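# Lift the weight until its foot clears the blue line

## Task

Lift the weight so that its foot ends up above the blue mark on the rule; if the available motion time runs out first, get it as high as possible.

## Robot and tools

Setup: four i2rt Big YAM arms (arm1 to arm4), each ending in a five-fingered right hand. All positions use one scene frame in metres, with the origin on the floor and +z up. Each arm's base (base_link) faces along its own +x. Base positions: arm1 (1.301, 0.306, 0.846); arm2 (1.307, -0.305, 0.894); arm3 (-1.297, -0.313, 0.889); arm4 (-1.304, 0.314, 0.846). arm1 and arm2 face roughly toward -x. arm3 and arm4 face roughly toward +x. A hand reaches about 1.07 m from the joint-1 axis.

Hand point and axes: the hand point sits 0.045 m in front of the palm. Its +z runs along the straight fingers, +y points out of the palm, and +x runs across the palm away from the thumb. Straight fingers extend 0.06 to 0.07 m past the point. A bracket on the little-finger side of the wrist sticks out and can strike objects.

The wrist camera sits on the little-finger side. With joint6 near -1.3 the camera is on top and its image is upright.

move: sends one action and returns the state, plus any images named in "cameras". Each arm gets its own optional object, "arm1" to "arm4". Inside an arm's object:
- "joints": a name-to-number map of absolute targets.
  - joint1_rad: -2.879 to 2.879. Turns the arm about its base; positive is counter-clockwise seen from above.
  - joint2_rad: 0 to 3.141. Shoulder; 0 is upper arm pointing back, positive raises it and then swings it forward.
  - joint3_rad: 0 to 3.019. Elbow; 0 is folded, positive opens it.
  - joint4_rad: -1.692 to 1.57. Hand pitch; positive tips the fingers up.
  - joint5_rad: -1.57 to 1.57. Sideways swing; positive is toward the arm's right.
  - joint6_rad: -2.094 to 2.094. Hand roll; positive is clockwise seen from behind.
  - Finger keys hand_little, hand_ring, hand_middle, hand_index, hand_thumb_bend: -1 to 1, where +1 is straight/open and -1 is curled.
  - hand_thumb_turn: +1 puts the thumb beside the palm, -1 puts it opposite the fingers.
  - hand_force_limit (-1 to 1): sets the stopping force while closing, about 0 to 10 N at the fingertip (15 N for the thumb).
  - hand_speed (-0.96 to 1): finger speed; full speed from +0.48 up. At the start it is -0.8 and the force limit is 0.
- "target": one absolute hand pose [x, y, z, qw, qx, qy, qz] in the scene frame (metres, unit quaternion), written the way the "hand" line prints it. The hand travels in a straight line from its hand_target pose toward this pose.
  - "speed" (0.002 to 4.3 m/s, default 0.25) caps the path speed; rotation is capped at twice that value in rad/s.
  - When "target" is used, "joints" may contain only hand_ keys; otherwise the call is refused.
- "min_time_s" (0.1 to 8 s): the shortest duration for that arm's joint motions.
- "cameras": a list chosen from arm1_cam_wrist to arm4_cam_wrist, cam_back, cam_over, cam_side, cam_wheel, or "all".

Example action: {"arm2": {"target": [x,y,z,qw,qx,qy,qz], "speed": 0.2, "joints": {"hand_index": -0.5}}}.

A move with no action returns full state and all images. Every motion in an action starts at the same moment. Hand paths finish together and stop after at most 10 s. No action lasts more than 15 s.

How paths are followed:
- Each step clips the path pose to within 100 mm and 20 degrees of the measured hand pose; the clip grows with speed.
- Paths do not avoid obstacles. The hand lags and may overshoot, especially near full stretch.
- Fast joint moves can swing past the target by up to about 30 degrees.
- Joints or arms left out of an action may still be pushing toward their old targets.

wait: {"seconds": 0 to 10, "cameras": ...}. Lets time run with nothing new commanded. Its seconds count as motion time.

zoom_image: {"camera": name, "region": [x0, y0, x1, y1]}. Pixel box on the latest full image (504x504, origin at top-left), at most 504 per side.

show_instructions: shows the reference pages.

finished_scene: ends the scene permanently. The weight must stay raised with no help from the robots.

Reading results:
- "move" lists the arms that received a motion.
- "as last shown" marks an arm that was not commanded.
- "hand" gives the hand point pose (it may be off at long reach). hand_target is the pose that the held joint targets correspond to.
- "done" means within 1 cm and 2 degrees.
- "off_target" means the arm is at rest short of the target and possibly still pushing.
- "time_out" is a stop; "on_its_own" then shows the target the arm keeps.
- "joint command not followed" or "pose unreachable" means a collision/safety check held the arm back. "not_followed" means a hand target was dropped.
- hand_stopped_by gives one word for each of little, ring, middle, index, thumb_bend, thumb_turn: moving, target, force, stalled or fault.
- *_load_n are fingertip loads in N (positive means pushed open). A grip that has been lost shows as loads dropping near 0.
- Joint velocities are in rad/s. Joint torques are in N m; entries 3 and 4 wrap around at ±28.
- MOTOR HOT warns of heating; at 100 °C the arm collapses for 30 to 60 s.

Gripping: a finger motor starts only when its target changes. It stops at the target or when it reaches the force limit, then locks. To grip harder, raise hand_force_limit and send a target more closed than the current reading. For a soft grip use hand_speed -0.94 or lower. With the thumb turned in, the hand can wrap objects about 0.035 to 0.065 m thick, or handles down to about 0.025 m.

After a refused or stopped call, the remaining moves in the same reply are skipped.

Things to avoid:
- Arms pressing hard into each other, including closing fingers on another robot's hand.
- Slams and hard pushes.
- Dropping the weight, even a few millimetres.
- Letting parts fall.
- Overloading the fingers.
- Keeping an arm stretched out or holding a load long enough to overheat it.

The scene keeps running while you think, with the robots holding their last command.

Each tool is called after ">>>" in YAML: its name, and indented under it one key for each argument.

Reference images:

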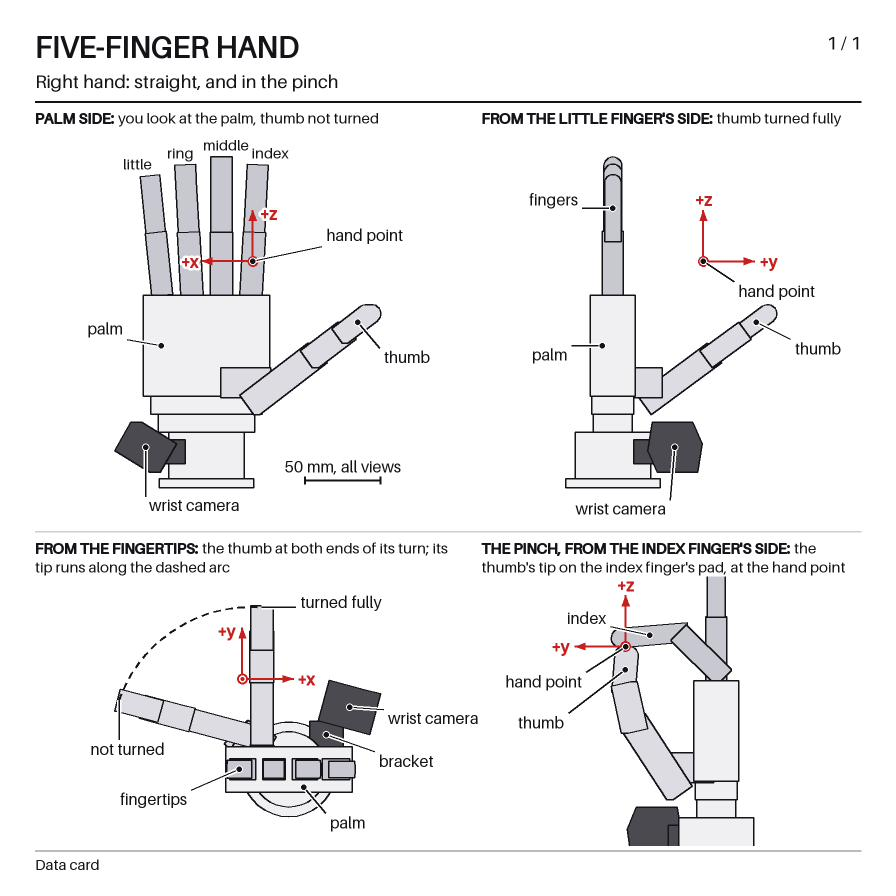

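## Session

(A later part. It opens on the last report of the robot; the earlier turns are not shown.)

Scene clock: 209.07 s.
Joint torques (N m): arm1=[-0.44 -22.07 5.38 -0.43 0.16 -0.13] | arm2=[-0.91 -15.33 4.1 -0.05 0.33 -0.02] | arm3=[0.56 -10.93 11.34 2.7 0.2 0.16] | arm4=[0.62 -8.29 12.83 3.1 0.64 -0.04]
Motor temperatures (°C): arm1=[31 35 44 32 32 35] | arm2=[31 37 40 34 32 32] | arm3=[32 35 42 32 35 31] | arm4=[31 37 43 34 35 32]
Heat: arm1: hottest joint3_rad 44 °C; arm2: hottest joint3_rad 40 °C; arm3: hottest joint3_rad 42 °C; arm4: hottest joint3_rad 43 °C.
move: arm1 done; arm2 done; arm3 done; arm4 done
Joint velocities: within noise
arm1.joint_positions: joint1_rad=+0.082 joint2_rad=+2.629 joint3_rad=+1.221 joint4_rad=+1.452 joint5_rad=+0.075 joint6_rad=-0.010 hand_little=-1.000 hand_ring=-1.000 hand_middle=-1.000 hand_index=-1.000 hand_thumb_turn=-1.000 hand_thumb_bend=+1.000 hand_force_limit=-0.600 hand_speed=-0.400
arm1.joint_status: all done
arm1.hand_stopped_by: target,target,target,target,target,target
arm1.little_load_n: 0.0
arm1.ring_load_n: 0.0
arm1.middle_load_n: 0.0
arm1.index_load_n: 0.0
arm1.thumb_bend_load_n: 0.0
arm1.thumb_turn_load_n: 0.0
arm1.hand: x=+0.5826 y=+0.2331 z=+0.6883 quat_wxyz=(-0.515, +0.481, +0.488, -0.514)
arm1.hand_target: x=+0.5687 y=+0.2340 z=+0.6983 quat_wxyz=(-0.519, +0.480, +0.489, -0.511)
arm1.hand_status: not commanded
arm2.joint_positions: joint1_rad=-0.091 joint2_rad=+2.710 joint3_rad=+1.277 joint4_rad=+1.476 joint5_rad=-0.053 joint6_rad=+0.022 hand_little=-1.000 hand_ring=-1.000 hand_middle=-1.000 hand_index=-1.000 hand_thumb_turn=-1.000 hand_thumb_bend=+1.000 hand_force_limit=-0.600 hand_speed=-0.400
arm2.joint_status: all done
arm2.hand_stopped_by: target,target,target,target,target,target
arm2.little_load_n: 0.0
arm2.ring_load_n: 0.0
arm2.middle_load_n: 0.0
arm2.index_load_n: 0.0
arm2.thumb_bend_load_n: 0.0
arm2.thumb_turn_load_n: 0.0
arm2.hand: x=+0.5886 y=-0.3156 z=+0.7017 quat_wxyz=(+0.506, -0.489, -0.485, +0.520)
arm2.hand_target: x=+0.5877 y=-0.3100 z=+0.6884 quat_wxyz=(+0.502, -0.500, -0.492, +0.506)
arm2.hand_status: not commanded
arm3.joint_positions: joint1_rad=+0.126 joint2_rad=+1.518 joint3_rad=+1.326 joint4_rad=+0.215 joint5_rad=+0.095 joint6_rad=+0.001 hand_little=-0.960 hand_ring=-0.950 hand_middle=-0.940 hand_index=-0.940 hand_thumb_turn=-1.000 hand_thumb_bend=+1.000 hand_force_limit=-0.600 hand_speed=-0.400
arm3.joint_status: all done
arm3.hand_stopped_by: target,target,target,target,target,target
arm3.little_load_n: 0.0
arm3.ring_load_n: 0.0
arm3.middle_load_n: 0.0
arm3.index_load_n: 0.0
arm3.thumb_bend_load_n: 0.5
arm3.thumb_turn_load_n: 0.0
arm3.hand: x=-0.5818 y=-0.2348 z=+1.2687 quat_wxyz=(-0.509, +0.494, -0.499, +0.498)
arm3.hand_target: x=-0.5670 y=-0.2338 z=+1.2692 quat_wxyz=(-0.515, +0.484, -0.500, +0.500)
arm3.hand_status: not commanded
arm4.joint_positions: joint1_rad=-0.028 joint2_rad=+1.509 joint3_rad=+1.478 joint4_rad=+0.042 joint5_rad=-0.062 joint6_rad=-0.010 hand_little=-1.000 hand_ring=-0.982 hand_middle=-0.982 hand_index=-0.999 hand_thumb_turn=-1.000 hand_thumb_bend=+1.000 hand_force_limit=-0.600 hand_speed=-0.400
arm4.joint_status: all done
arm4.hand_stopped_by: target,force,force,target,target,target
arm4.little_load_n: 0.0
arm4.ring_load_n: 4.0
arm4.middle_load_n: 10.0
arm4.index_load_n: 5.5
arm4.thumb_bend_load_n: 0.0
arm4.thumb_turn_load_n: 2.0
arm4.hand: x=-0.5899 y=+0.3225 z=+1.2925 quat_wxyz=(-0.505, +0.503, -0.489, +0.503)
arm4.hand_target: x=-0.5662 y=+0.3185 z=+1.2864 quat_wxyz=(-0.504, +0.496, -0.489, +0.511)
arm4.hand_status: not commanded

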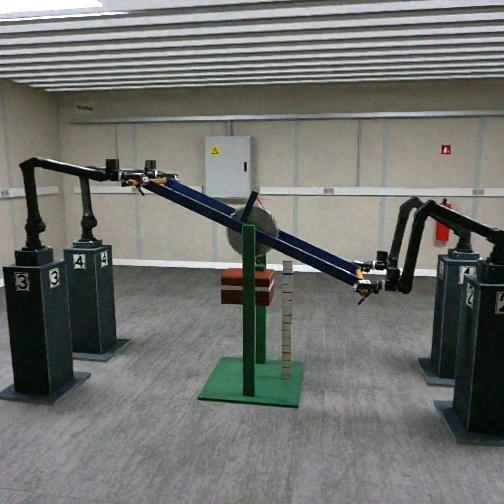

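>>> move:
  arm1: {"target":[0.604,0.235,1.260,0.565,-0.4253,-0.4253,0.565],"speed":1.2}
  arm2: {"target":[0.612,-0.312,1.273,0.565,-0.4253,-0.4253,0.565],"speed":1.2}
  arm3: {"target":[-0.617,-0.230,0.695,0.4253,-0.565,0.565,-0.4253],"speed":1.2}
  arm4: {"target":[-0.611,0.320,0.714,0.4253,-0.565,0.565,-0.4253],"speed":1.2}

>>> move:
  arm1: {"joints":{"joint2_rad":1.785,"joint3_rad":0.84},"min_time_s":0.4}
  arm2: {"joints":{"joint2_rad":1.845,"joint3_rad":0.80},"min_time_s":0.4}
  arm3: {"joints":{"joint2_rad":1.806,"joint3_rad":0.868},"min_time_s":0.4}
  arm4: {"joints":{"joint2_rad":1.671,"joint3_rad":0.898},"min_time_s":0.4}

>>> move:
  arm1: {"joints":{"joint2_rad":2.61,"joint3_rad":1.245,"joint4_rad":1.41},"min_time_s":0.4}
  arm2: {"joints":{"joint2_rad":2.72,"joint3_rad":1.29,"joint4_rad":1.435},"min_time_s":0.4}
  arm3: {"joints":{"joint2_rad":1.555,"joint3_rad":1.358,"joint4_rad":0.237},"min_time_s":0.4}
  arm4: {"joints":{"joint2_rad":1.568,"joint3_rad":1.519,"joint4_rad":0.075},"min_time_s":0.4}
  cameras: ["cam_side","cam_wheel","cam_back","cam_over"]

>>> zoom_image:
  camera: "cam_side"
  region: [190, 210, 330, 330]

Scene clock: 212.37 s.
Joint torques (N m): arm1=[-0.79 -17.61 10.82 0.23 0.08 -0.01] | arm2=[-0.91 -13.57 10.22 0.98 -0.16 -0.06] | arm3=[0.85 -16.85 3.38 1.29 -0.28 0.09] | arm4=[0.62 -14.62 3.1 1.84 0.1 -0.33]
Motor temperatures (°C): arm1=[31 35 44 32 32 35] | arm2=[31 37 40 34 32 32] | arm3=[32 35 42 32 35 31] | arm4=[31 37 43 34 35 32]
Heat: arm1: hottest joint3_rad 44 °C; arm2: hottest joint3_rad 40 °C; arm3: hottest joint3_rad 42 °C; arm4: hottest joint3_rad 43 °C.
move: arm1 off_target; arm2 off_target; arm3 off_target; arm4 off_target
Joint velocities: within noise
arm1.joint_positions: joint1_rad=+0.086 joint2_rad=+1.545 joint3_rad=+1.171 joint4_rad=+0.609 joint5_rad=+0.076 joint6_rad=-0.022 hand_little=-1.000 hand_ring=-0.999 hand_middle=-0.999 hand_index=-0.999 hand_thumb_turn=-1.000 hand_thumb_bend=+1.000 hand_force_limit=-0.600 hand_speed=-0.400
arm1.joint_status: not commanded
arm1.hand_stopped_by: target,target,target,target,target,target
arm1.little_load_n: 2.0
arm1.ring_load_n: 6.0
arm1.middle_load_n: 5.5
arm1.index_load_n: 5.5
arm1.thumb_bend_load_n: 0.0
arm1.thumb_turn_load_n: 0.0
arm1.hand: x=+0.5985 y=+0.2315 z=+1.2318 quat_wxyz=(-0.559, +0.431, +0.436, -0.558)
arm1.hand_target: x=+0.6043 y=+0.2351 z=+1.2598 quat_wxyz=(-0.565, +0.425, +0.425, -0.565)
arm1.hand_status: off_target (0.029 m and 1.7 deg from the pose sent, 0.572 m and 12.7 deg at the start; pose on its path clipped on 20 of 52 steps)
arm2.joint_positions: joint1_rad=-0.091 joint2_rad=+1.559 joint3_rad=+1.094 joint4_rad=+0.695 joint5_rad=-0.042 joint6_rad=+0.026 hand_little=-1.000 hand_ring=-0.999 hand_middle=-0.999 hand_index=-0.999 hand_thumb_turn=-1.000 hand_thumb_bend=+1.000 hand_force_limit=-0.600 hand_speed=-0.400
arm2.joint_status: not commanded
arm2.hand_stopped_by: target,target,target,target,target,target
arm2.little_load_n: 0.0
arm2.ring_load_n: 6.0
arm2.middle_load_n: 7.0
arm2.index_load_n: 7.5
arm2.thumb_bend_load_n: 0.0
arm2.thumb_turn_load_n: 0.0
arm2.hand: x=+0.6095 y=-0.3154 z=+1.2430 quat_wxyz=(+0.552, -0.439, -0.433, +0.561)
arm2.hand_target: x=+0.6126 y=-0.3120 z=+1.2728 quat_wxyz=(+0.565, -0.425, -0.425, +0.565)
arm2.hand_status: off_target (0.030 m and 2.4 deg from the pose sent, 0.572 m and 13.1 deg at the start; pose on its path clipped on 20 of 55 steps)
arm3.joint_positions: joint1_rad=+0.123 joint2_rad=+2.431 joint3_rad=+1.101 joint4_rad=+1.099 joint5_rad=+0.106 joint6_rad=+0.001 hand_little=-0.960 hand_ring=-0.950 hand_middle=-0.940 hand_index=-0.940 hand_thumb_turn=-1.000 hand_thumb_bend=+1.000 hand_force_limit=-0.600 hand_speed=-0.400
arm3.joint_status: not commanded
arm3.hand_stopped_by: target,target,target,target,target,target
arm3.little_load_n: 0.5
arm3.ring_load_n: 0.0
arm3.middle_load_n: 0.0
arm3.index_load_n: 0.0
arm3.thumb_bend_load_n: 0.0
arm3.thumb_turn_load_n: 0.0
arm3.hand: x=-0.6091 y=-0.2328 z=+0.7174 quat_wxyz=(-0.433, +0.557, -0.556, +0.440)
arm3.hand_target: x=-0.6178 y=-0.2300 z=+0.6955 quat_wxyz=(-0.425, +0.565, -0.565, +0.425)
arm3.hand_status: off_target (0.024 m and 2.4 deg from the pose sent, 0.575 m and 16.9 deg at the start; pose on its path clipped on 20 of 55 steps)
arm4.joint_positions: joint1_rad=-0.028 joint2_rad=+2.299 joint3_rad=+1.087 joint4_rad=+0.960 joint5_rad=-0.051 joint6_rad=+0.017 hand_little=-1.000 hand_ring=-0.982 hand_middle=-0.983 hand_index=-0.999 hand_thumb_turn=-1.000 hand_thumb_bend=+1.000 hand_force_limit=-0.600 hand_speed=-0.400
arm4.joint_status: not commanded
arm4.hand_stopped_by: target,force,force,target,target,target
arm4.little_load_n: 0.0
arm4.ring_load_n: 4.0
arm4.middle_load_n: 3.0
arm4.index_load_n: 8.5
arm4.thumb_bend_load_n: 0.0
arm4.thumb_turn_load_n: 0.0
arm4.hand: x=-0.6002 y=+0.3219 z=+0.7354 quat_wxyz=(-0.442, +0.551, -0.565, +0.427)
arm4.hand_target: x=-0.6114 y=+0.3200 z=+0.7145 quat_wxyz=(-0.425, +0.565, -0.565, +0.425)
arm4.hand_status: off_target (0.024 m and 2.5 deg from the pose sent, 0.579 m and 17.0 deg at the start; pose on its path clipped on 19 of 54 steps)
pictures: none

Scene clock: 213.70 s.
Joint torques (N m): arm1=[-0.62 -9 3.99 -0.83 0.18 -0.29] | arm2=[-0.91 -7.24 3.56 -0.18 -0.06 0.06] | arm3=[0.09 -17.96 8.64 3.43 0.12 0.11] | arm4=[0.56 -16.26 9.37 3.7 -0.09 -0.12]
Motor temperatures (°C): arm1=[31 35 43 32 32 35] | arm2=[31 37 39 34 32 32] | arm3=[32 35 41 32 35 31] | arm4=[31 38 43 34 35 32]
Heat: arm1: hottest joint3_rad 43 °C; arm2: hottest joint3_rad 39 °C; arm3: hottest joint3_rad 41 °C; arm4: hottest joint3_rad 43 °C.
move: arm1 done; arm2 done; arm3 done; arm4 done
Joint velocities: within noise
arm1.joint_positions: joint1_rad=+0.086 joint2_rad=+1.718 joint3_rad=+0.878 joint4_rad=+0.642 joint5_rad=+0.074 joint6_rad=+0.009 hand_little=-1.000 hand_ring=-1.000 hand_middle=-0.999 hand_index=-1.000 hand_thumb_turn=-1.000 hand_thumb_bend=+1.000 hand_force_limit=-0.600 hand_speed=-0.400
arm1.joint_status: all done
arm1.hand_stopped_by: target,target,target,target,target,target
arm1.little_load_n: 0.0
arm1.ring_load_n: 0.5
arm1.middle_load_n: 1.0
arm1.index_load_n: 1.5
arm1.thumb_bend_load_n: 0.0
arm1.thumb_turn_load_n: 0.0
arm1.hand: x=+0.6537 y=+0.2347 z=+0.9545 quat_wxyz=(-0.453, +0.539, +0.548, -0.453)
arm1.hand_target: x=+0.6802 y=+0.2423 z=+0.8808 quat_wxyz=(-0.419, +0.564, +0.590, -0.398)
arm1.hand_status: not commanded
arm2.joint_positions: joint1_rad=-0.091 joint2_rad=+1.782 joint3_rad=+0.844 joint4_rad=+0.728 joint5_rad=-0.045 joint6_rad=+0.015 hand_little=-1.000 hand_ring=-1.000 hand_middle=-0.999 hand_index=-0.999 hand_thumb_turn=-1.000 hand_thumb_bend=+1.000 hand_force_limit=-0.600 hand_speed=-0.400
arm2.joint_status: all done
arm2.hand_stopped_by: target,target,target,target,target,target
arm2.little_load_n: 0.0
arm2.ring_load_n: 2.5
arm2.middle_load_n: 4.5
arm2.index_load_n: 4.5
arm2.thumb_bend_load_n: 0.0
arm2.thumb_turn_load_n: 0.0
arm2.hand: x=+0.6647 y=-0.3172 z=+0.9653 quat_wxyz=(+0.442, -0.552, -0.542, +0.453)
arm2.hand_target: x=+0.6959 y=-0.3155 z=+0.8963 quat_wxyz=(+0.399, -0.588, -0.571, +0.411)
arm2.hand_status: not commanded
arm3.joint_positions: joint1_rad=+0.126 joint2_rad=+1.838 joint3_rad=+0.826 joint4_rad=+1.042 joint5_rad=+0.097 joint6_rad=+0.001 hand_little=-0.960 hand_ring=-0.950 hand_middle=-0.940 hand_index=-0.940 hand_thumb_turn=-1.000 hand_thumb_bend=+1.000 hand_force_limit=-0.600 hand_speed=-0.400
arm3.joint_status: all done
arm3.hand_stopped_by: target,target,target,target,target,target
arm3.little_load_n: 0.0
arm3.ring_load_n: 0.0
arm3.middle_load_n: 0.0
arm3.index_load_n: 0.0
arm3.thumb_bend_load_n: 0.0
arm3.thumb_turn_load_n: 0.5
arm3.hand: x=-0.6387 y=-0.2362 z=+0.9851 quat_wxyz=(-0.510, +0.491, -0.498, +0.500)
arm3.hand_target: x=-0.6217 y=-0.2357 z=+1.0380 quat_wxyz=(-0.543, +0.455, -0.476, +0.522)
arm3.hand_status: not commanded
arm4.joint_positions: joint1_rad=-0.028 joint2_rad=+1.721 joint3_rad=+0.861 joint4_rad=+0.912 joint5_rad=-0.046 joint6_rad=-0.002 hand_little=-1.000 hand_ring=-0.982 hand_middle=-0.982 hand_index=-1.000 hand_thumb_turn=-1.000 hand_thumb_bend=+1.000 hand_force_limit=-0.600 hand_speed=-0.400
arm4.joint_status: all done
arm4.hand_stopped_by: target,force,force,target,target,target
arm4.little_load_n: 0.0
arm4.ring_load_n: 5.0
arm4.middle_load_n: 6.0
arm4.index_load_n: 2.5
arm4.thumb_bend_load_n: 0.0
arm4.thumb_turn_load_n: 0.0
arm4.hand: x=-0.6388 y=+0.3222 z=+1.0080 quat_wxyz=(-0.512, +0.487, -0.485, +0.516)
arm4.hand_target: x=-0.6295 y=+0.3212 z=+1.0733 quat_wxyz=(-0.540, +0.454, -0.445, +0.552)
arm4.hand_status: not commanded
pictures: none

Scene clock: 214.87 s.
Joint torques (N m): arm1=[-0.56 -22.01 5.3 -0.43 0.14 -0.12] | arm2=[-0.91 -15.33 4.1 -0.05 0.33 -0.02] | arm3=[-0.15 -11.69 11.4 2.84 0.18 0.11] | arm4=[0.62 -8.23 12.83 3.1 0.64 -0.04]
Motor temperatures (°C): arm1=[31 35 44 32 32 35] | arm2=[31 37 40 34 32 32] | arm3=[32 35 42 32 35 31] | arm4=[31 38 43 34 35 32]
Heat: arm1: hottest joint3_rad 44 °C; arm2: hottest joint3_rad 40 °C; arm3: hottest joint3_rad 42 °C; arm4: hottest joint3_rad 43 °C.
move: arm1 done; arm2 done; arm3 done; arm4 done
Joint velocities: within noise
arm1.joint_positions: joint1_rad=+0.082 joint2_rad=+2.629 joint3_rad=+1.221 joint4_rad=+1.452 joint5_rad=+0.075 joint6_rad=-0.010 hand_little=-1.000 hand_ring=-1.000 hand_middle=-1.000 hand_index=-1.000 hand_thumb_turn=-1.000 hand_thumb_bend=+1.000 hand_force_limit=-0.600 hand_speed=-0.400
arm1.joint_status: all done
arm1.hand_stopped_by: target,target,target,target,target,target
arm1.little_load_n: 0.0
arm1.ring_load_n: 0.0
arm1.middle_load_n: 0.0
arm1.index_load_n: 0.0
arm1.thumb_bend_load_n: 0.0
arm1.thumb_turn_load_n: 0.0
arm1.hand: x=+0.5826 y=+0.2331 z=+0.6882 quat_wxyz=(-0.515, +0.481, +0.488, -0.514)
arm1.hand_target: x=+0.5688 y=+0.2340 z=+0.6983 quat_wxyz=(-0.519, +0.480, +0.489, -0.511)
arm1.hand_status: not commanded
arm2.joint_positions: joint1_rad=-0.091 joint2_rad=+2.710 joint3_rad=+1.277 joint4_rad=+1.476 joint5_rad=-0.053 joint6_rad=+0.022 hand_little=-1.000 hand_ring=-1.000 hand_middle=-1.000 hand_index=-1.000 hand_thumb_turn=-1.000 hand_thumb_bend=+1.000 hand_force_limit=-0.600 hand_speed=-0.400
arm2.joint_status: all done
arm2.hand_stopped_by: target,target,target,target,target,target
arm2.little_load_n: 0.0
arm2.ring_load_n: 0.0
arm2.middle_load_n: 0.0
arm2.index_load_n: 0.0
arm2.thumb_bend_load_n: 0.0
arm2.thumb_turn_load_n: 0.5
arm2.hand: x=+0.5886 y=-0.3156 z=+0.7017 quat_wxyz=(+0.506, -0.489, -0.485, +0.520)
arm2.hand_target: x=+0.5877 y=-0.3100 z=+0.6883 quat_wxyz=(+0.502, -0.500, -0.492, +0.506)
arm2.hand_status: not commanded
arm3.joint_positions: joint1_rad=+0.126 joint2_rad=+1.518 joint3_rad=+1.326 joint4_rad=+0.216 joint5_rad=+0.096 joint6_rad=+0.001 hand_little=-0.960 hand_ring=-0.950 hand_middle=-0.940 hand_index=-0.940 hand_thumb_turn=-1.000 hand_thumb_bend=+1.000 hand_force_limit=-0.600 hand_speed=-0.400
arm3.joint_status: all done
arm3.hand_stopped_by: target,target,target,target,target,target
arm3.little_load_n: 0.0
arm3.ring_load_n: 0.0
arm3.middle_load_n: 0.0
arm3.index_load_n: 0.0
arm3.thumb_bend_load_n: 0.5
arm3.thumb_turn_load_n: 0.0
arm3.hand: x=-0.5818 y=-0.2344 z=+1.2686 quat_wxyz=(-0.509, +0.494, -0.499, +0.498)
arm3.hand_target: x=-0.5670 y=-0.2338 z=+1.2692 quat_wxyz=(-0.515, +0.484, -0.500, +0.500)
arm3.hand_status: not commanded
arm4.joint_positions: joint1_rad=-0.028 joint2_rad=+1.509 joint3_rad=+1.478 joint4_rad=+0.042 joint5_rad=-0.062 joint6_rad=-0.010 hand_little=-1.000 hand_ring=-0.982 hand_middle=-0.982 hand_index=-0.999 hand_thumb_turn=-1.000 hand_thumb_bend=+1.000 hand_force_limit=-0.600 hand_speed=-0.400
arm4.joint_status: all done
arm4.hand_stopped_by: target,force,force,target,target,target
arm4.little_load_n: 0.0
arm4.ring_load_n: 4.0
arm4.middle_load_n: 9.5
arm4.index_load_n: 5.0
arm4.thumb_bend_load_n: 0.0
arm4.thumb_turn_load_n: 2.0
arm4.hand: x=-0.5898 y=+0.3225 z=+1.2928 quat_wxyz=(-0.505, +0.503, -0.489, +0.503)
arm4.hand_target: x=-0.5661 y=+0.3184 z=+1.2864 quat_wxyz=(-0.504, +0.496, -0.489, +0.511)
arm4.hand_status: not commanded
pictures: cam_back, cam_over, cam_side, cam_wheel

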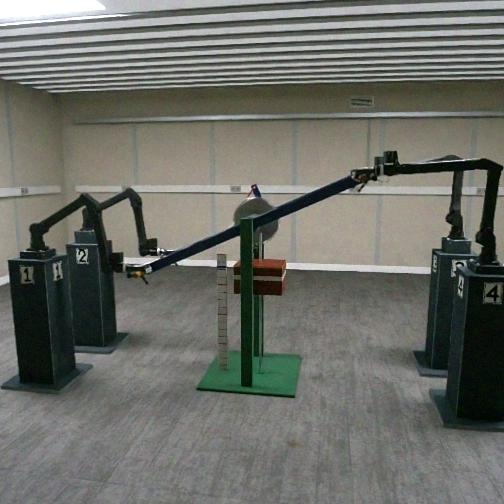

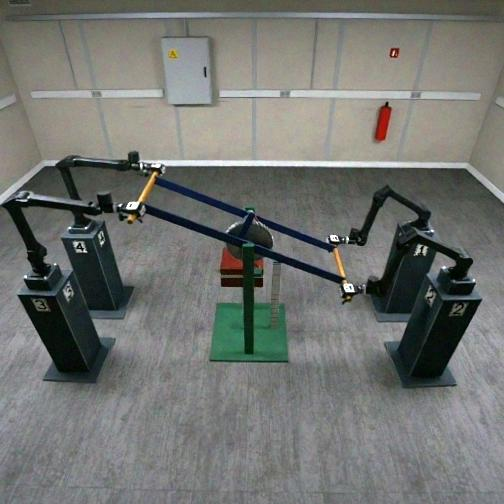

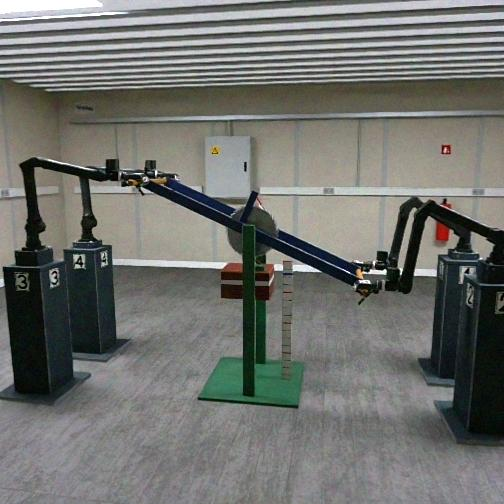

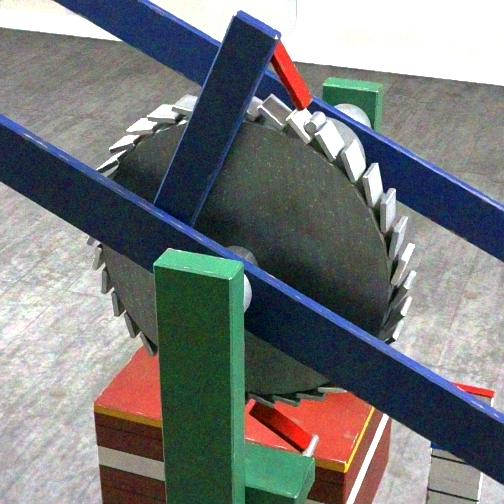

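Scaled by 3.600 from the camera's image (finer frame: 720x720).

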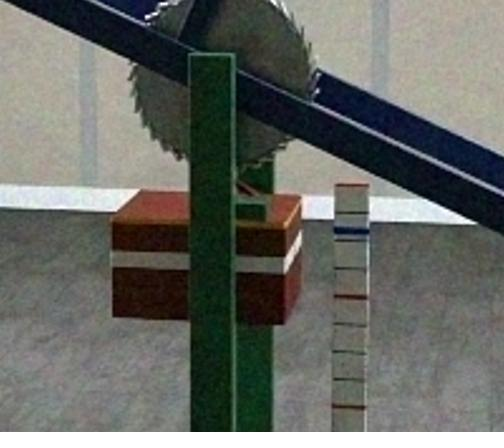

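>>> move:
  arm1: {"target":[0.604,0.235,1.260,0.565,-0.4253,-0.4253,0.565],"speed":1.2}
  arm2: {"target":[0.612,-0.312,1.273,0.565,-0.4253,-0.4253,0.565],"speed":1.2}
  arm3: {"target":[-0.617,-0.230,0.695,0.4253,-0.565,0.565,-0.4253],"speed":1.2}
  arm4: {"target":[-0.611,0.320,0.714,0.4253,-0.565,0.565,-0.4253],"speed":1.2}

>>> move:
  arm1: {"joints":{"joint2_rad":1.785,"joint3_rad":0.84},"min_time_s":0.4}
  arm2: {"joints":{"joint2_rad":1.845,"joint3_rad":0.80},"min_time_s":0.4}
  arm3: {"joints":{"joint2_rad":1.806,"joint3_rad":0.868},"min_time_s":0.4}
  arm4: {"joints":{"joint2_rad":1.671,"joint3_rad":0.898},"min_time_s":0.4}

>>> move:
  arm1: {"joints":{"joint2_rad":2.61,"joint3_rad":1.245,"joint4_rad":1.41},"min_time_s":0.4}
  arm2: {"joints":{"joint2_rad":2.72,"joint3_rad":1.29,"joint4_rad":1.435},"min_time_s":0.4}
  arm3: {"joints":{"joint2_rad":1.555,"joint3_rad":1.358,"joint4_rad":0.237},"min_time_s":0.4}
  arm4: {"joints":{"joint2_rad":1.568,"joint3_rad":1.519,"joint4_rad":0.075},"min_time_s":0.4}

>>> move:
  arm1: {"target":[0.604,0.235,1.260,0.565,-0.4253,-0.4253,0.565],"speed":1.2}
  arm2: {"target":[0.612,-0.312,1.273,0.565,-0.4253,-0.4253,0.565],"speed":1.2}
  arm3: {"target":[-0.617,-0.230,0.695,0.4253,-0.565,0.565,-0.4253],"speed":1.2}
  arm4: {"target":[-0.611,0.320,0.714,0.4253,-0.565,0.565,-0.4253],"speed":1.2}

>>> move:
  arm1: {"joints":{"joint2_rad":1.785,"joint3_rad":0.84},"min_time_s":0.4}
  arm2: {"joints":{"joint2_rad":1.845,"joint3_rad":0.80},"min_time_s":0.4}
  arm3: {"joints":{"joint2_rad":1.806,"joint3_rad":0.868},"min_time_s":0.4}
  arm4: {"joints":{"joint2_rad":1.671,"joint3_rad":0.898},"min_time_s":0.4}

>>> move:
  arm1: {"joints":{"joint2_rad":2.61,"joint3_rad":1.245,"joint4_rad":1.41},"min_time_s":0.4}
  arm2: {"joints":{"joint2_rad":2.72,"joint3_rad":1.29,"joint4_rad":1.435},"min_time_s":0.4}
  arm3: {"joints":{"joint2_rad":1.555,"joint3_rad":1.358,"joint4_rad":0.237},"min_time_s":0.4}
  arm4: {"joints":{"joint2_rad":1.568,"joint3_rad":1.519,"joint4_rad":0.075},"min_time_s":0.4}
  cameras: ["cam_side","cam_wheel"]

>>> zoom_image:
  camera: "cam_side"
  region: [200, 230, 300, 310]

Scene clock: 221.67 s.
Joint torques (N m): arm1=[-0.85 -17.61 10.95 0.2 0.07 0.02] | arm2=[-0.91 -13.57 10.24 0.99 -0.16 -0.06] | arm3=[0.67 -15.85 3.64 1.25 -0.25 0.12] | arm4=[0.56 -14.56 3.1 1.84 0.08 -0.33]
Motor temperatures (°C): arm1=[31 36 43 32 32 35] | arm2=[31 38 39 34 32 32] | arm3=[32 35 42 32 35 31] | arm4=[31 37 43 34 35 32]
Heat: arm1: hottest joint3_rad 43 °C; arm2: hottest joint3_rad 39 °C; arm3: hottest joint3_rad 42 °C; arm4: hottest joint3_rad 43 °C.
move: arm1 off_target; arm2 off_target; arm3 off_target; arm4 off_target
Joint velocities: within noise
arm1.joint_positions: joint1_rad=+0.086 joint2_rad=+1.545 joint3_rad=+1.171 joint4_rad=+0.609 joint5_rad=+0.076 joint6_rad=-0.023 hand_little=-1.000 hand_ring=-0.999 hand_middle=-0.999 hand_index=-0.999 hand_thumb_turn=-1.000 hand_thumb_bend=+1.000 hand_force_limit=-0.600 hand_speed=-0.400
arm1.joint_status: not commanded
arm1.hand_stopped_by: target,target,target,target,target,target
arm1.little_load_n: 2.0
arm1.ring_load_n: 5.5
arm1.middle_load_n: 5.5
arm1.index_load_n: 5.5
arm1.thumb_bend_load_n: 0.0
arm1.thumb_turn_load_n: 0.0
arm1.hand: x=+0.5985 y=+0.2315 z=+1.2318 quat_wxyz=(-0.559, +0.431, +0.436, -0.558)
arm1.hand_target: x=+0.6043 y=+0.2350 z=+1.2598 quat_wxyz=(-0.565, +0.425, +0.425, -0.565)
arm1.hand_status: off_target (0.029 m and 1.7 deg from the pose sent, 0.572 m and 12.7 deg at the start; pose on its path clipped on 20 of 53 steps)
arm2.joint_positions: joint1_rad=-0.091 joint2_rad=+1.559 joint3_rad=+1.094 joint4_rad=+0.695 joint5_rad=-0.042 joint6_rad=+0.026 hand_little=-1.000 hand_ring=-0.999 hand_middle=-0.999 hand_index=-0.999 hand_thumb_turn=-1.000 hand_thumb_bend=+1.000 hand_force_limit=-0.600 hand_speed=-0.400
arm2.joint_status: not commanded
arm2.hand_stopped_by: target,target,target,target,target,target
arm2.little_load_n: 0.0
arm2.ring_load_n: 6.0
arm2.middle_load_n: 7.0
arm2.index_load_n: 7.5
arm2.thumb_bend_load_n: 0.0
arm2.thumb_turn_load_n: 0.0
arm2.hand: x=+0.6095 y=-0.3154 z=+1.2430 quat_wxyz=(+0.552, -0.439, -0.433, +0.561)
arm2.hand_target: x=+0.6126 y=-0.3120 z=+1.2728 quat_wxyz=(+0.565, -0.425, -0.425, +0.565)
arm2.hand_status: off_target (0.030 m and 2.4 deg from the pose sent, 0.572 m and 13.1 deg at the start; pose on its path clipped on 20 of 55 steps)
arm3.joint_positions: joint1_rad=+0.123 joint2_rad=+2.431 joint3_rad=+1.101 joint4_rad=+1.099 joint5_rad=+0.106 joint6_rad=+0.001 hand_little=-0.960 hand_ring=-0.950 hand_middle=-0.940 hand_index=-0.940 hand_thumb_turn=-1.000 hand_thumb_bend=+1.000 hand_force_limit=-0.600 hand_speed=-0.400
arm3.joint_status: not commanded
arm3.hand_stopped_by: target,target,target,target,target,target
arm3.little_load_n: 0.0
arm3.ring_load_n: 0.0
arm3.middle_load_n: 0.0
arm3.index_load_n: 0.0
arm3.thumb_bend_load_n: 0.0
arm3.thumb_turn_load_n: 0.0
arm3.hand: x=-0.6091 y=-0.2331 z=+0.7177 quat_wxyz=(-0.433, +0.557, -0.556, +0.440)
arm3.hand_target: x=-0.6178 y=-0.2302 z=+0.6957 quat_wxyz=(-0.425, +0.565, -0.565, +0.425)
arm3.hand_status: off_target (0.024 m and 2.4 deg from the pose sent, 0.575 m and 16.9 deg at the start; pose on its path clipped on 19 of 55 steps)
arm4.joint_positions: joint1_rad=-0.028 joint2_rad=+2.298 joint3_rad=+1.087 joint4_rad=+0.959 joint5_rad=-0.050 joint6_rad=+0.017 hand_little=-1.000 hand_ring=-0.982 hand_middle=-0.983 hand_index=-0.999 hand_thumb_turn=-1.000 hand_thumb_bend=+1.000 hand_force_limit=-0.600 hand_speed=-0.400
arm4.joint_status: not commanded
arm4.hand_stopped_by: target,force,force,target,target,target
arm4.little_load_n: 0.0
arm4.ring_load_n: 4.0
arm4.middle_load_n: 3.0
arm4.index_load_n: 8.5
arm4.thumb_bend_load_n: 0.0
arm4.thumb_turn_load_n: 0.0
arm4.hand: x=-0.6001 y=+0.3218 z=+0.7356 quat_wxyz=(-0.442, +0.551, -0.565, +0.427)
arm4.hand_target: x=-0.6113 y=+0.3200 z=+0.7146 quat_wxyz=(-0.425, +0.565, -0.565, +0.425)
arm4.hand_status: off_target (0.024 m and 2.5 deg from the pose sent, 0.579 m and 17.0 deg at the start; pose on its path clipped on 19 of 55 steps)
pictures: none

Scene clock: 223.00 s.
Joint torques (N m): arm1=[-0.73 -8.64 3.92 -0.9 0.18 -0.3] | arm2=[-0.91 -7.24 3.58 -0.18 -0.06 0.05] | arm3=[0.26 -16.56 8.61 3.33 0.15 0.15] | arm4=[0.56 -16.32 9.39 3.7 -0.1 -0.12]
Motor temperatures (°C): arm1=[31 36 43 32 32 35] | arm2=[31 38 39 34 32 32] | arm3=[32 35 41 32 35 31] | arm4=[31 37 43 34 35 32]
Heat: arm1: hottest joint3_rad 43 °C; arm2: hottest joint3_rad 39 °C; arm3: hottest joint3_rad 41 °C; arm4: hottest joint3_rad 43 °C.
move: arm1 done; arm2 done; arm3 done; arm4 done
Joint velocities: within noise
arm1.joint_positions: joint1_rad=+0.086 joint2_rad=+1.718 joint3_rad=+0.878 joint4_rad=+0.642 joint5_rad=+0.074 joint6_rad=+0.009 hand_little=-1.000 hand_ring=-1.000 hand_middle=-0.999 hand_index=-1.000 hand_thumb_turn=-1.000 hand_thumb_bend=+1.000 hand_force_limit=-0.600 hand_speed=-0.400
arm1.joint_status: all done
arm1.hand_stopped_by: target,target,target,target,target,target
arm1.little_load_n: 0.0
arm1.ring_load_n: 0.5
arm1.middle_load_n: 1.0
arm1.index_load_n: 1.0
arm1.thumb_bend_load_n: 0.0
arm1.thumb_turn_load_n: 0.0
arm1.hand: x=+0.6536 y=+0.2347 z=+0.9546 quat_wxyz=(-0.453, +0.539, +0.547, -0.453)
arm1.hand_target: x=+0.6802 y=+0.2422 z=+0.8808 quat_wxyz=(-0.419, +0.564, +0.590, -0.398)
arm1.hand_status: not commanded
arm2.joint_positions: joint1_rad=-0.091 joint2_rad=+1.782 joint3_rad=+0.844 joint4_rad=+0.728 joint5_rad=-0.045 joint6_rad=+0.015 hand_little=-1.000 hand_ring=-1.000 hand_middle=-0.999 hand_index=-0.999 hand_thumb_turn=-1.000 hand_thumb_bend=+1.000 hand_force_limit=-0.600 hand_speed=-0.400
arm2.joint_status: all done
arm2.hand_stopped_by: target,target,target,target,target,target
arm2.little_load_n: 0.0
arm2.ring_load_n: 2.5
arm2.middle_load_n: 4.0
arm2.index_load_n: 4.5
arm2.thumb_bend_load_n: 0.0
arm2.thumb_turn_load_n: 0.0
arm2.hand: x=+0.6647 y=-0.3172 z=+0.9653 quat_wxyz=(+0.442, -0.552, -0.542, +0.453)
arm2.hand_target: x=+0.6959 y=-0.3155 z=+0.8962 quat_wxyz=(+0.399, -0.588, -0.571, +0.411)
arm2.hand_status: not commanded
arm3.joint_positions: joint1_rad=+0.126 joint2_rad=+1.839 joint3_rad=+0.826 joint4_rad=+1.043 joint5_rad=+0.097 joint6_rad=+0.001 hand_little=-0.960 hand_ring=-0.950 hand_middle=-0.940 hand_index=-0.940 hand_thumb_turn=-1.000 hand_thumb_bend=+1.000 hand_force_limit=-0.600 hand_speed=-0.400
arm3.joint_status: all done
arm3.hand_stopped_by: target,target,target,target,target,target
arm3.little_load_n: 0.0
arm3.ring_load_n: 0.0
arm3.middle_load_n: 0.0
arm3.index_load_n: 0.0
arm3.thumb_bend_load_n: 0.5
arm3.thumb_turn_load_n: 0.5
arm3.hand: x=-0.6386 y=-0.2362 z=+0.9850 quat_wxyz=(-0.510, +0.491, -0.498, +0.500)
arm3.hand_target: x=-0.6216 y=-0.2356 z=+1.0378 quat_wxyz=(-0.543, +0.455, -0.476, +0.522)
arm3.hand_status: not commanded
arm4.joint_positions: joint1_rad=-0.028 joint2_rad=+1.721 joint3_rad=+0.861 joint4_rad=+0.912 joint5_rad=-0.046 joint6_rad=-0.002 hand_little=-1.000 hand_ring=-0.982 hand_middle=-0.982 hand_index=-1.000 hand_thumb_turn=-1.000 hand_thumb_bend=+1.000 hand_force_limit=-0.600 hand_speed=-0.400
arm4.joint_status: all done
arm4.hand_stopped_by: target,force,force,target,target,target
arm4.little_load_n: 0.0
arm4.ring_load_n: 5.0
arm4.middle_load_n: 6.0
arm4.index_load_n: 2.5
arm4.thumb_bend_load_n: 0.0
arm4.thumb_turn_load_n: 0.0
arm4.hand: x=-0.6388 y=+0.3221 z=+1.0078 quat_wxyz=(-0.512, +0.487, -0.485, +0.516)
arm4.hand_target: x=-0.6295 y=+0.3212 z=+1.0730 quat_wxyz=(-0.540, +0.455, -0.445, +0.552)
arm4.hand_status: not commanded
pictures: none

Scene clock: 224.17 s.
Joint torques (N m): arm1=[-0.5 -22.07 5.31 -0.42 0.16 -0.13] | arm2=[-0.91 -15.38 4.1 -0.03 0.33 -0.02] | arm3=[-0.09 -12.34 11.38 2.74 0.2 0.11] | arm4=[0.62 -8.23 12.82 3.11 0.63 -0.04]
Motor temperatures (°C): arm1=[31 36 43 32 32 35] | arm2=[31 38 39 34 32 32] | arm3=[32 35 42 32 35 31] | arm4=[31 37 43 34 35 32]
Heat: arm1: hottest joint3_rad 43 °C; arm2: hottest joint3_rad 39 °C; arm3: hottest joint3_rad 42 °C; arm4: hottest joint3_rad 43 °C.
move: arm1 done; arm2 done; arm3 done; arm4 done
Joint velocities: within noise
arm1.joint_positions: joint1_rad=+0.082 joint2_rad=+2.629 joint3_rad=+1.221 joint4_rad=+1.451 joint5_rad=+0.075 joint6_rad=-0.010 hand_little=-1.000 hand_ring=-1.000 hand_middle=-1.000 hand_index=-1.000 hand_thumb_turn=-1.000 hand_thumb_bend=+1.000 hand_force_limit=-0.600 hand_speed=-0.400
arm1.joint_status: all done
arm1.hand_stopped_by: target,target,target,target,target,target
arm1.little_load_n: 0.0
arm1.ring_load_n: 0.0
arm1.middle_load_n: 0.0
arm1.index_load_n: 0.0
arm1.thumb_bend_load_n: 0.0
arm1.thumb_turn_load_n: 0.0
arm1.hand: x=+0.5826 y=+0.2334 z=+0.6881 quat_wxyz=(-0.515, +0.482, +0.488, -0.514)
arm1.hand_target: x=+0.5688 y=+0.2341 z=+0.6981 quat_wxyz=(-0.519, +0.480, +0.489, -0.511)
arm1.hand_status: not commanded
arm2.joint_positions: joint1_rad=-0.091 joint2_rad=+2.710 joint3_rad=+1.277 joint4_rad=+1.476 joint5_rad=-0.053 joint6_rad=+0.022 hand_little=-1.000 hand_ring=-1.000 hand_middle=-1.000 hand_index=-1.000 hand_thumb_turn=-1.000 hand_thumb_bend=+1.000 hand_force_limit=-0.600 hand_speed=-0.400
arm2.joint_status: all done
arm2.hand_stopped_by: target,target,target,target,target,target
arm2.little_load_n: 0.0
arm2.ring_load_n: 0.0
arm2.middle_load_n: 0.0
arm2.index_load_n: 0.0
arm2.thumb_bend_load_n: 0.0
arm2.thumb_turn_load_n: 0.5
arm2.hand: x=+0.5886 y=-0.3156 z=+0.7017 quat_wxyz=(+0.506, -0.489, -0.485, +0.520)
arm2.hand_target: x=+0.5877 y=-0.3100 z=+0.6883 quat_wxyz=(+0.502, -0.500, -0.492, +0.506)
arm2.hand_status: not commanded
arm3.joint_positions: joint1_rad=+0.126 joint2_rad=+1.518 joint3_rad=+1.326 joint4_rad=+0.216 joint5_rad=+0.096 joint6_rad=+0.000 hand_little=-0.960 hand_ring=-0.950 hand_middle=-0.940 hand_index=-0.940 hand_thumb_turn=-1.000 hand_thumb_bend=+1.000 hand_force_limit=-0.600 hand_speed=-0.400
arm3.joint_status: all done
arm3.hand_stopped_by: target,target,target,target,target,target
arm3.little_load_n: 0.0
arm3.ring_load_n: 0.0
arm3.middle_load_n: 0.0
arm3.index_load_n: 0.0
arm3.thumb_bend_load_n: 0.5
arm3.thumb_turn_load_n: 0.0
arm3.hand: x=-0.5818 y=-0.2344 z=+1.2686 quat_wxyz=(-0.509, +0.494, -0.499, +0.498)
arm3.hand_target: x=-0.5671 y=-0.2336 z=+1.2693 quat_wxyz=(-0.515, +0.484, -0.500, +0.500)
arm3.hand_status: not commanded
arm4.joint_positions: joint1_rad=-0.028 joint2_rad=+1.509 joint3_rad=+1.478 joint4_rad=+0.042 joint5_rad=-0.062 joint6_rad=-0.010 hand_little=-1.000 hand_ring=-0.982 hand_middle=-0.982 hand_index=-0.999 hand_thumb_turn=-1.000 hand_thumb_bend=+1.000 hand_force_limit=-0.600 hand_speed=-0.400
arm4.joint_status: all done
arm4.hand_stopped_by: target,force,force,target,target,target
arm4.little_load_n: 0.5
arm4.ring_load_n: 4.0
arm4.middle_load_n: 9.5
arm4.index_load_n: 5.5
arm4.thumb_bend_load_n: 0.0
arm4.thumb_turn_load_n: 1.5
arm4.hand: x=-0.5898 y=+0.3225 z=+1.2927 quat_wxyz=(-0.505, +0.503, -0.489, +0.503)
arm4.hand_target: x=-0.5662 y=+0.3185 z=+1.2865 quat_wxyz=(-0.504, +0.496, -0.489, +0.511)
arm4.hand_status: not commanded
pictures: none

Scene clock: 226.00 s.
Joint torques (N m): arm1=[-0.62 -17.55 10.88 0.25 0.05 -0.03] | arm2=[-0.91 -13.57 10.19 0.99 -0.16 -0.06] | arm3=[-0.03 -16.44 3.64 1.1 -0.25 0.15] | arm4=[0.62 -14.62 3.07 1.87 0.09 -0.33]
Motor temperatures (°C): arm1=[31 36 43 32 32 35] | arm2=[31 38 39 34 32 32] | arm3=[32 35 42 32 35 31] | arm4=[31 37 43 34 35 32]
Heat: arm1: hottest joint3_rad 43 °C; arm2: hottest joint3_rad 39 °C; arm3: hottest joint3_rad 42 °C; arm4: hottest joint3_rad 43 °C.
move: arm1 off_target; arm2 off_target; arm3 off_target; arm4 off_target
Joint velocities: within noise
arm1.joint_positions: joint1_rad=+0.086 joint2_rad=+1.545 joint3_rad=+1.171 joint4_rad=+0.609 joint5_rad=+0.076 joint6_rad=-0.022 hand_little=-1.000 hand_ring=-0.999 hand_middle=-0.999 hand_index=-0.999 hand_thumb_turn=-1.000 hand_thumb_bend=+1.000 hand_force_limit=-0.600 hand_speed=-0.400
arm1.joint_status: not commanded
arm1.hand_stopped_by: target,target,target,target,target,target
arm1.little_load_n: 2.0
arm1.ring_load_n: 5.5
arm1.middle_load_n: 5.5
arm1.index_load_n: 5.5
arm1.thumb_bend_load_n: 0.0
arm1.thumb_turn_load_n: 0.0
arm1.hand: x=+0.5985 y=+0.2315 z=+1.2318 quat_wxyz=(-0.559, +0.431, +0.436, -0.558)
arm1.hand_target: x=+0.6044 y=+0.2349 z=+1.2597 quat_wxyz=(-0.565, +0.425, +0.425, -0.565)
arm1.hand_status: off_target (0.029 m and 1.7 deg from the pose sent, 0.572 m and 12.7 deg at the start; pose on its path clipped on 20 of 54 steps)
arm2.joint_positions: joint1_rad=-0.091 joint2_rad=+1.559 joint3_rad=+1.095 joint4_rad=+0.695 joint5_rad=-0.042 joint6_rad=+0.026 hand_little=-1.000 hand_ring=-0.999 hand_middle=-0.999 hand_index=-0.999 hand_thumb_turn=-1.000 hand_thumb_bend=+1.000 hand_force_limit=-0.600 hand_speed=-0.400
arm2.joint_status: not commanded
arm2.hand_stopped_by: target,target,target,target,target,target
arm2.little_load_n: 0.0
arm2.ring_load_n: 6.0
arm2.middle_load_n: 7.0
arm2.index_load_n: 7.0
arm2.thumb_bend_load_n: 0.0
arm2.thumb_turn_load_n: 0.0
arm2.hand: x=+0.6094 y=-0.3154 z=+1.2432 quat_wxyz=(+0.552, -0.439, -0.433, +0.561)
arm2.hand_target: x=+0.6126 y=-0.3120 z=+1.2729 quat_wxyz=(+0.565, -0.425, -0.425, +0.565)
arm2.hand_status: off_target (0.030 m and 2.4 deg from the pose sent, 0.572 m and 13.1 deg at the start; pose on its path clipped on 20 of 55 steps)
arm3.joint_positions: joint1_rad=+0.123 joint2_rad=+2.431 joint3_rad=+1.101 joint4_rad=+1.099 joint5_rad=+0.106 joint6_rad=+0.001 hand_little=-0.960 hand_ring=-0.950 hand_middle=-0.940 hand_index=-0.940 hand_thumb_turn=-1.000 hand_thumb_bend=+1.000 hand_force_limit=-0.600 hand_speed=-0.400
arm3.joint_status: not commanded
arm3.hand_stopped_by: target,target,target,target,target,target
arm3.little_load_n: 0.5
arm3.ring_load_n: 0.0
arm3.middle_load_n: 0.0
arm3.index_load_n: 0.0
arm3.thumb_bend_load_n: 0.0
arm3.thumb_turn_load_n: 0.0
arm3.hand: x=-0.6090 y=-0.2334 z=+0.7174 quat_wxyz=(-0.433, +0.557, -0.556, +0.440)
arm3.hand_target: x=-0.6178 y=-0.2303 z=+0.6956 quat_wxyz=(-0.425, +0.565, -0.565, +0.425)
arm3.hand_status: off_target (0.024 m and 2.4 deg from the pose sent, 0.575 m and 16.9 deg at the start; pose on its path clipped on 19 of 55 steps)
arm4.joint_positions: joint1_rad=-0.028 joint2_rad=+2.299 joint3_rad=+1.087 joint4_rad=+0.959 joint5_rad=-0.051 joint6_rad=+0.017 hand_little=-1.000 hand_ring=-0.982 hand_middle=-0.983 hand_index=-0.999 hand_thumb_turn=-1.000 hand_thumb_bend=+1.000 hand_force_limit=-0.600 hand_speed=-0.400
arm4.joint_status: not commanded
arm4.hand_stopped_by: target,force,force,target,target,target
arm4.little_load_n: 0.0
arm4.ring_load_n: 3.5
arm4.middle_load_n: 3.0
arm4.index_load_n: 8.5
arm4.thumb_bend_load_n: 0.0
arm4.thumb_turn_load_n: 0.0
arm4.hand: x=-0.6002 y=+0.3219 z=+0.7353 quat_wxyz=(-0.442, +0.551, -0.565, +0.427)
arm4.hand_target: x=-0.6115 y=+0.3200 z=+0.7145 quat_wxyz=(-0.425, +0.565, -0.565, +0.425)
arm4.hand_status: off_target (0.024 m and 2.5 deg from the pose sent, 0.579 m and 17.0 deg at the start; pose on its path clipped on 19 of 55 steps)
pictures: none

Scene clock: 227.33 s.
Joint torques (N m): arm1=[-0.79 -8.64 3.97 -0.92 0.22 -0.3] | arm2=[-0.85 -7.24 3.55 -0.18 -0.06 0.05] | arm3=[0.03 -17.73 8.5 3.32 0.17 0.12] | arm4=[0.5 -16.32 9.4 3.7 -0.09 -0.12]
Motor temperatures (°C): arm1=[31 36 43 32 32 35] | arm2=[31 38 39 34 32 32] | arm3=[32 35 42 32 35 31] | arm4=[31 38 43 34 35 32]
Heat: arm1: hottest joint3_rad 43 °C; arm2: hottest joint3_rad 39 °C; arm3: hottest joint3_rad 42 °C; arm4: hottest joint3_rad 43 °C.
move: arm1 done; arm2 done; arm3 done; arm4 done
Joint velocities: within noise
arm1.joint_positions: joint1_rad=+0.086 joint2_rad=+1.718 joint3_rad=+0.878 joint4_rad=+0.642 joint5_rad=+0.074 joint6_rad=+0.008 hand_little=-1.000 hand_ring=-1.000 hand_middle=-0.999 hand_index=-1.000 hand_thumb_turn=-1.000 hand_thumb_bend=+1.000 hand_force_limit=-0.600 hand_speed=-0.400
arm1.joint_status: all done
arm1.hand_stopped_by: target,target,target,target,target,target
arm1.little_load_n: 0.0
arm1.ring_load_n: 0.5
arm1.middle_load_n: 1.0
arm1.index_load_n: 1.0
arm1.thumb_bend_load_n: 0.0
arm1.thumb_turn_load_n: 0.0
arm1.hand: x=+0.6537 y=+0.2347 z=+0.9545 quat_wxyz=(-0.453, +0.539, +0.548, -0.452)
arm1.hand_target: x=+0.6802 y=+0.2421 z=+0.8808 quat_wxyz=(-0.419, +0.564, +0.590, -0.398)
arm1.hand_status: not commanded
arm2.joint_positions: joint1_rad=-0.091 joint2_rad=+1.781 joint3_rad=+0.844 joint4_rad=+0.728 joint5_rad=-0.045 joint6_rad=+0.015 hand_little=-1.000 hand_ring=-1.000 hand_middle=-0.999 hand_index=-0.999 hand_thumb_turn=-1.000 hand_thumb_bend=+1.000 hand_force_limit=-0.600 hand_speed=-0.400
arm2.joint_status: all done
arm2.hand_stopped_by: target,target,target,target,target,target
arm2.little_load_n: 0.0
arm2.ring_load_n: 2.5
arm2.middle_load_n: 4.0
arm2.index_load_n: 4.5
arm2.thumb_bend_load_n: 0.0
arm2.thumb_turn_load_n: 0.0
arm2.hand: x=+0.6647 y=-0.3172 z=+0.9655 quat_wxyz=(+0.443, -0.552, -0.542, +0.454)
arm2.hand_target: x=+0.6959 y=-0.3155 z=+0.8964 quat_wxyz=(+0.399, -0.588, -0.571, +0.411)
arm2.hand_status: not commanded
arm3.joint_positions: joint1_rad=+0.126 joint2_rad=+1.838 joint3_rad=+0.826 joint4_rad=+1.042 joint5_rad=+0.097 joint6_rad=+0.001 hand_little=-0.960 hand_ring=-0.950 hand_middle=-0.940 hand_index=-0.940 hand_thumb_turn=-1.000 hand_thumb_bend=+1.000 hand_force_limit=-0.600 hand_speed=-0.400
arm3.joint_status: all done
arm3.hand_stopped_by: target,target,target,target,target,target
arm3.little_load_n: 0.0
arm3.ring_load_n: 0.0
arm3.middle_load_n: 0.0
arm3.index_load_n: 0.0
arm3.thumb_bend_load_n: 0.5
arm3.thumb_turn_load_n: 0.5
arm3.hand: x=-0.6386 y=-0.2364 z=+0.9851 quat_wxyz=(-0.510, +0.491, -0.498, +0.500)
arm3.hand_target: x=-0.6217 y=-0.2357 z=+1.0380 quat_wxyz=(-0.543, +0.455, -0.476, +0.522)
arm3.hand_status: not commanded
arm4.joint_positions: joint1_rad=-0.028 joint2_rad=+1.721 joint3_rad=+0.861 joint4_rad=+0.912 joint5_rad=-0.046 joint6_rad=-0.002 hand_little=-1.000 hand_ring=-0.982 hand_middle=-0.982 hand_index=-1.000 hand_thumb_turn=-1.000 hand_thumb_bend=+1.000 hand_force_limit=-0.600 hand_speed=-0.400
arm4.joint_status: all done
arm4.hand_stopped_by: target,force,force,target,target,target
arm4.little_load_n: 0.0
arm4.ring_load_n: 5.0
arm4.middle_load_n: 6.0
arm4.index_load_n: 2.5
arm4.thumb_bend_load_n: 0.0
arm4.thumb_turn_load_n: 0.0
arm4.hand: x=-0.6389 y=+0.3222 z=+1.0080 quat_wxyz=(-0.512, +0.487, -0.484, +0.515)
arm4.hand_target: x=-0.6295 y=+0.3212 z=+1.0732 quat_wxyz=(-0.540, +0.454, -0.445, +0.552)
arm4.hand_status: not commanded
pictures: none

Scene clock: 228.50 s.
Joint torques (N m): arm1=[-0.62 -22.18 5.34 -0.44 0.15 -0.15] | arm2=[-0.91 -15.33 4.08 -0.05 0.33 -0.02] | arm3=[0.62 -11.58 11.44 2.8 0.21 0.16] | arm4=[0.56 -8.23 12.83 3.08 0.64 -0.04]
Motor temperatures (°C): arm1=[31 36 44 32 32 35] | arm2=[31 38 40 34 32 32] | arm3=[32 35 42 32 35 31] | arm4=[31 37 43 34 35 32]
Heat: arm1: hottest joint3_rad 44 °C; arm2: hottest joint3_rad 40 °C; arm3: hottest joint3_rad 42 °C; arm4: hottest joint3_rad 43 °C.
move: arm1 done; arm2 done; arm3 done; arm4 done
Joint velocities: within noise
arm1.joint_positions: joint1_rad=+0.082 joint2_rad=+2.629 joint3_rad=+1.221 joint4_rad=+1.452 joint5_rad=+0.075 joint6_rad=-0.009 hand_little=-1.000 hand_ring=-1.000 hand_middle=-1.000 hand_index=-1.000 hand_thumb_turn=-1.000 hand_thumb_bend=+1.000 hand_force_limit=-0.600 hand_speed=-0.400
arm1.joint_status: all done
arm1.hand_stopped_by: target,target,target,target,target,target
arm1.little_load_n: 0.0
arm1.ring_load_n: -0.5
arm1.middle_load_n: 0.0
arm1.index_load_n: 0.5
arm1.thumb_bend_load_n: 0.0
arm1.thumb_turn_load_n: -0.5
arm1.hand: x=+0.5826 y=+0.2333 z=+0.6882 quat_wxyz=(-0.515, +0.482, +0.488, -0.514)
arm1.hand_target: x=+0.5687 y=+0.2341 z=+0.6983 quat_wxyz=(-0.519, +0.480, +0.489, -0.511)
arm1.hand_status: not commanded
arm2.joint_positions: joint1_rad=-0.091 joint2_rad=+2.711 joint3_rad=+1.277 joint4_rad=+1.476 joint5_rad=-0.053 joint6_rad=+0.022 hand_little=-1.000 hand_ring=-1.000 hand_middle=-1.000 hand_index=-1.000 hand_thumb_turn=-1.000 hand_thumb_bend=+1.000 hand_force_limit=-0.600 hand_speed=-0.400
arm2.joint_status: all done
arm2.hand_stopped_by: target,target,target,target,target,target
arm2.little_load_n: 0.0
arm2.ring_load_n: 0.0
arm2.middle_load_n: 0.0
arm2.index_load_n: 0.0
arm2.thumb_bend_load_n: 0.0
arm2.thumb_turn_load_n: 0.0
arm2.hand: x=+0.5886 y=-0.3156 z=+0.7015 quat_wxyz=(+0.506, -0.489, -0.485, +0.520)
arm2.hand_target: x=+0.5878 y=-0.3100 z=+0.6881 quat_wxyz=(+0.501, -0.500, -0.492, +0.506)
arm2.hand_status: not commanded
arm3.joint_positions: joint1_rad=+0.126 joint2_rad=+1.518 joint3_rad=+1.326 joint4_rad=+0.215 joint5_rad=+0.096 joint6_rad=+0.001 hand_little=-0.960 hand_ring=-0.950 hand_middle=-0.940 hand_index=-0.940 hand_thumb_turn=-1.000 hand_thumb_bend=+1.000 hand_force_limit=-0.600 hand_speed=-0.400
arm3.joint_status: all done
arm3.hand_stopped_by: target,target,target,target,target,target
arm3.little_load_n: 0.0
arm3.ring_load_n: 0.0
arm3.middle_load_n: 0.0
arm3.index_load_n: 0.0
arm3.thumb_bend_load_n: 0.5
arm3.thumb_turn_load_n: 0.0
arm3.hand: x=-0.5818 y=-0.2346 z=+1.2685 quat_wxyz=(-0.509, +0.494, -0.500, +0.498)
arm3.hand_target: x=-0.5670 y=-0.2337 z=+1.2691 quat_wxyz=(-0.515, +0.484, -0.500, +0.500)
arm3.hand_status: not commanded
arm4.joint_positions: joint1_rad=-0.028 joint2_rad=+1.509 joint3_rad=+1.478 joint4_rad=+0.042 joint5_rad=-0.062 joint6_rad=-0.010 hand_little=-1.000 hand_ring=-0.982 hand_middle=-0.982 hand_index=-0.999 hand_thumb_turn=-1.000 hand_thumb_bend=+1.000 hand_force_limit=-0.600 hand_speed=-0.400
arm4.joint_status: all done
arm4.hand_stopped_by: target,force,force,target,target,target
arm4.little_load_n: 0.0
arm4.ring_load_n: 4.0
arm4.middle_load_n: 9.5
arm4.index_load_n: 5.5
arm4.thumb_bend_load_n: 0.0
arm4.thumb_turn_load_n: 1.5
arm4.hand: x=-0.5898 y=+0.3225 z=+1.2928 quat_wxyz=(-0.505, +0.503, -0.489, +0.503)
arm4.hand_target: x=-0.5661 y=+0.3184 z=+1.2865 quat_wxyz=(-0.504, +0.496, -0.489, +0.511)
arm4.hand_status: not commanded

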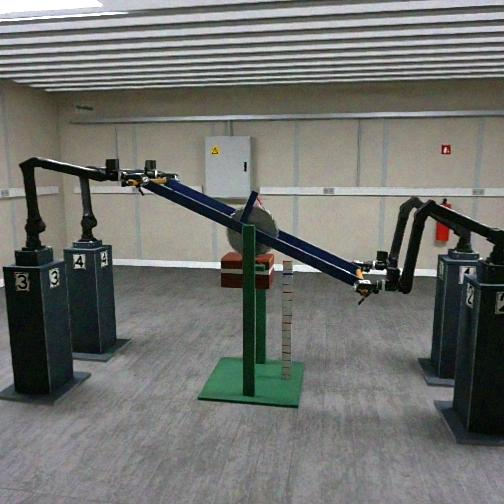

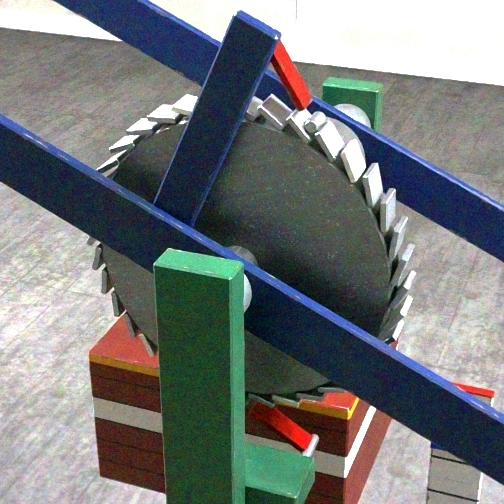

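Scaled by 5.040 from the camera's image (finer frame: 720x720).

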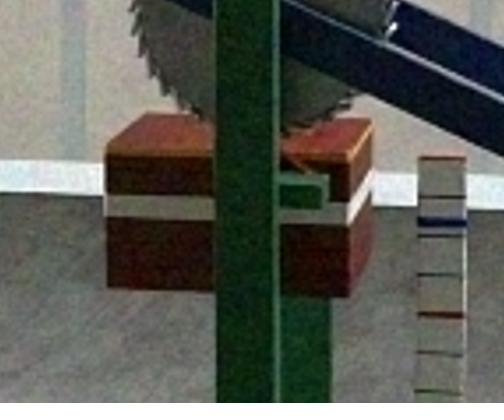

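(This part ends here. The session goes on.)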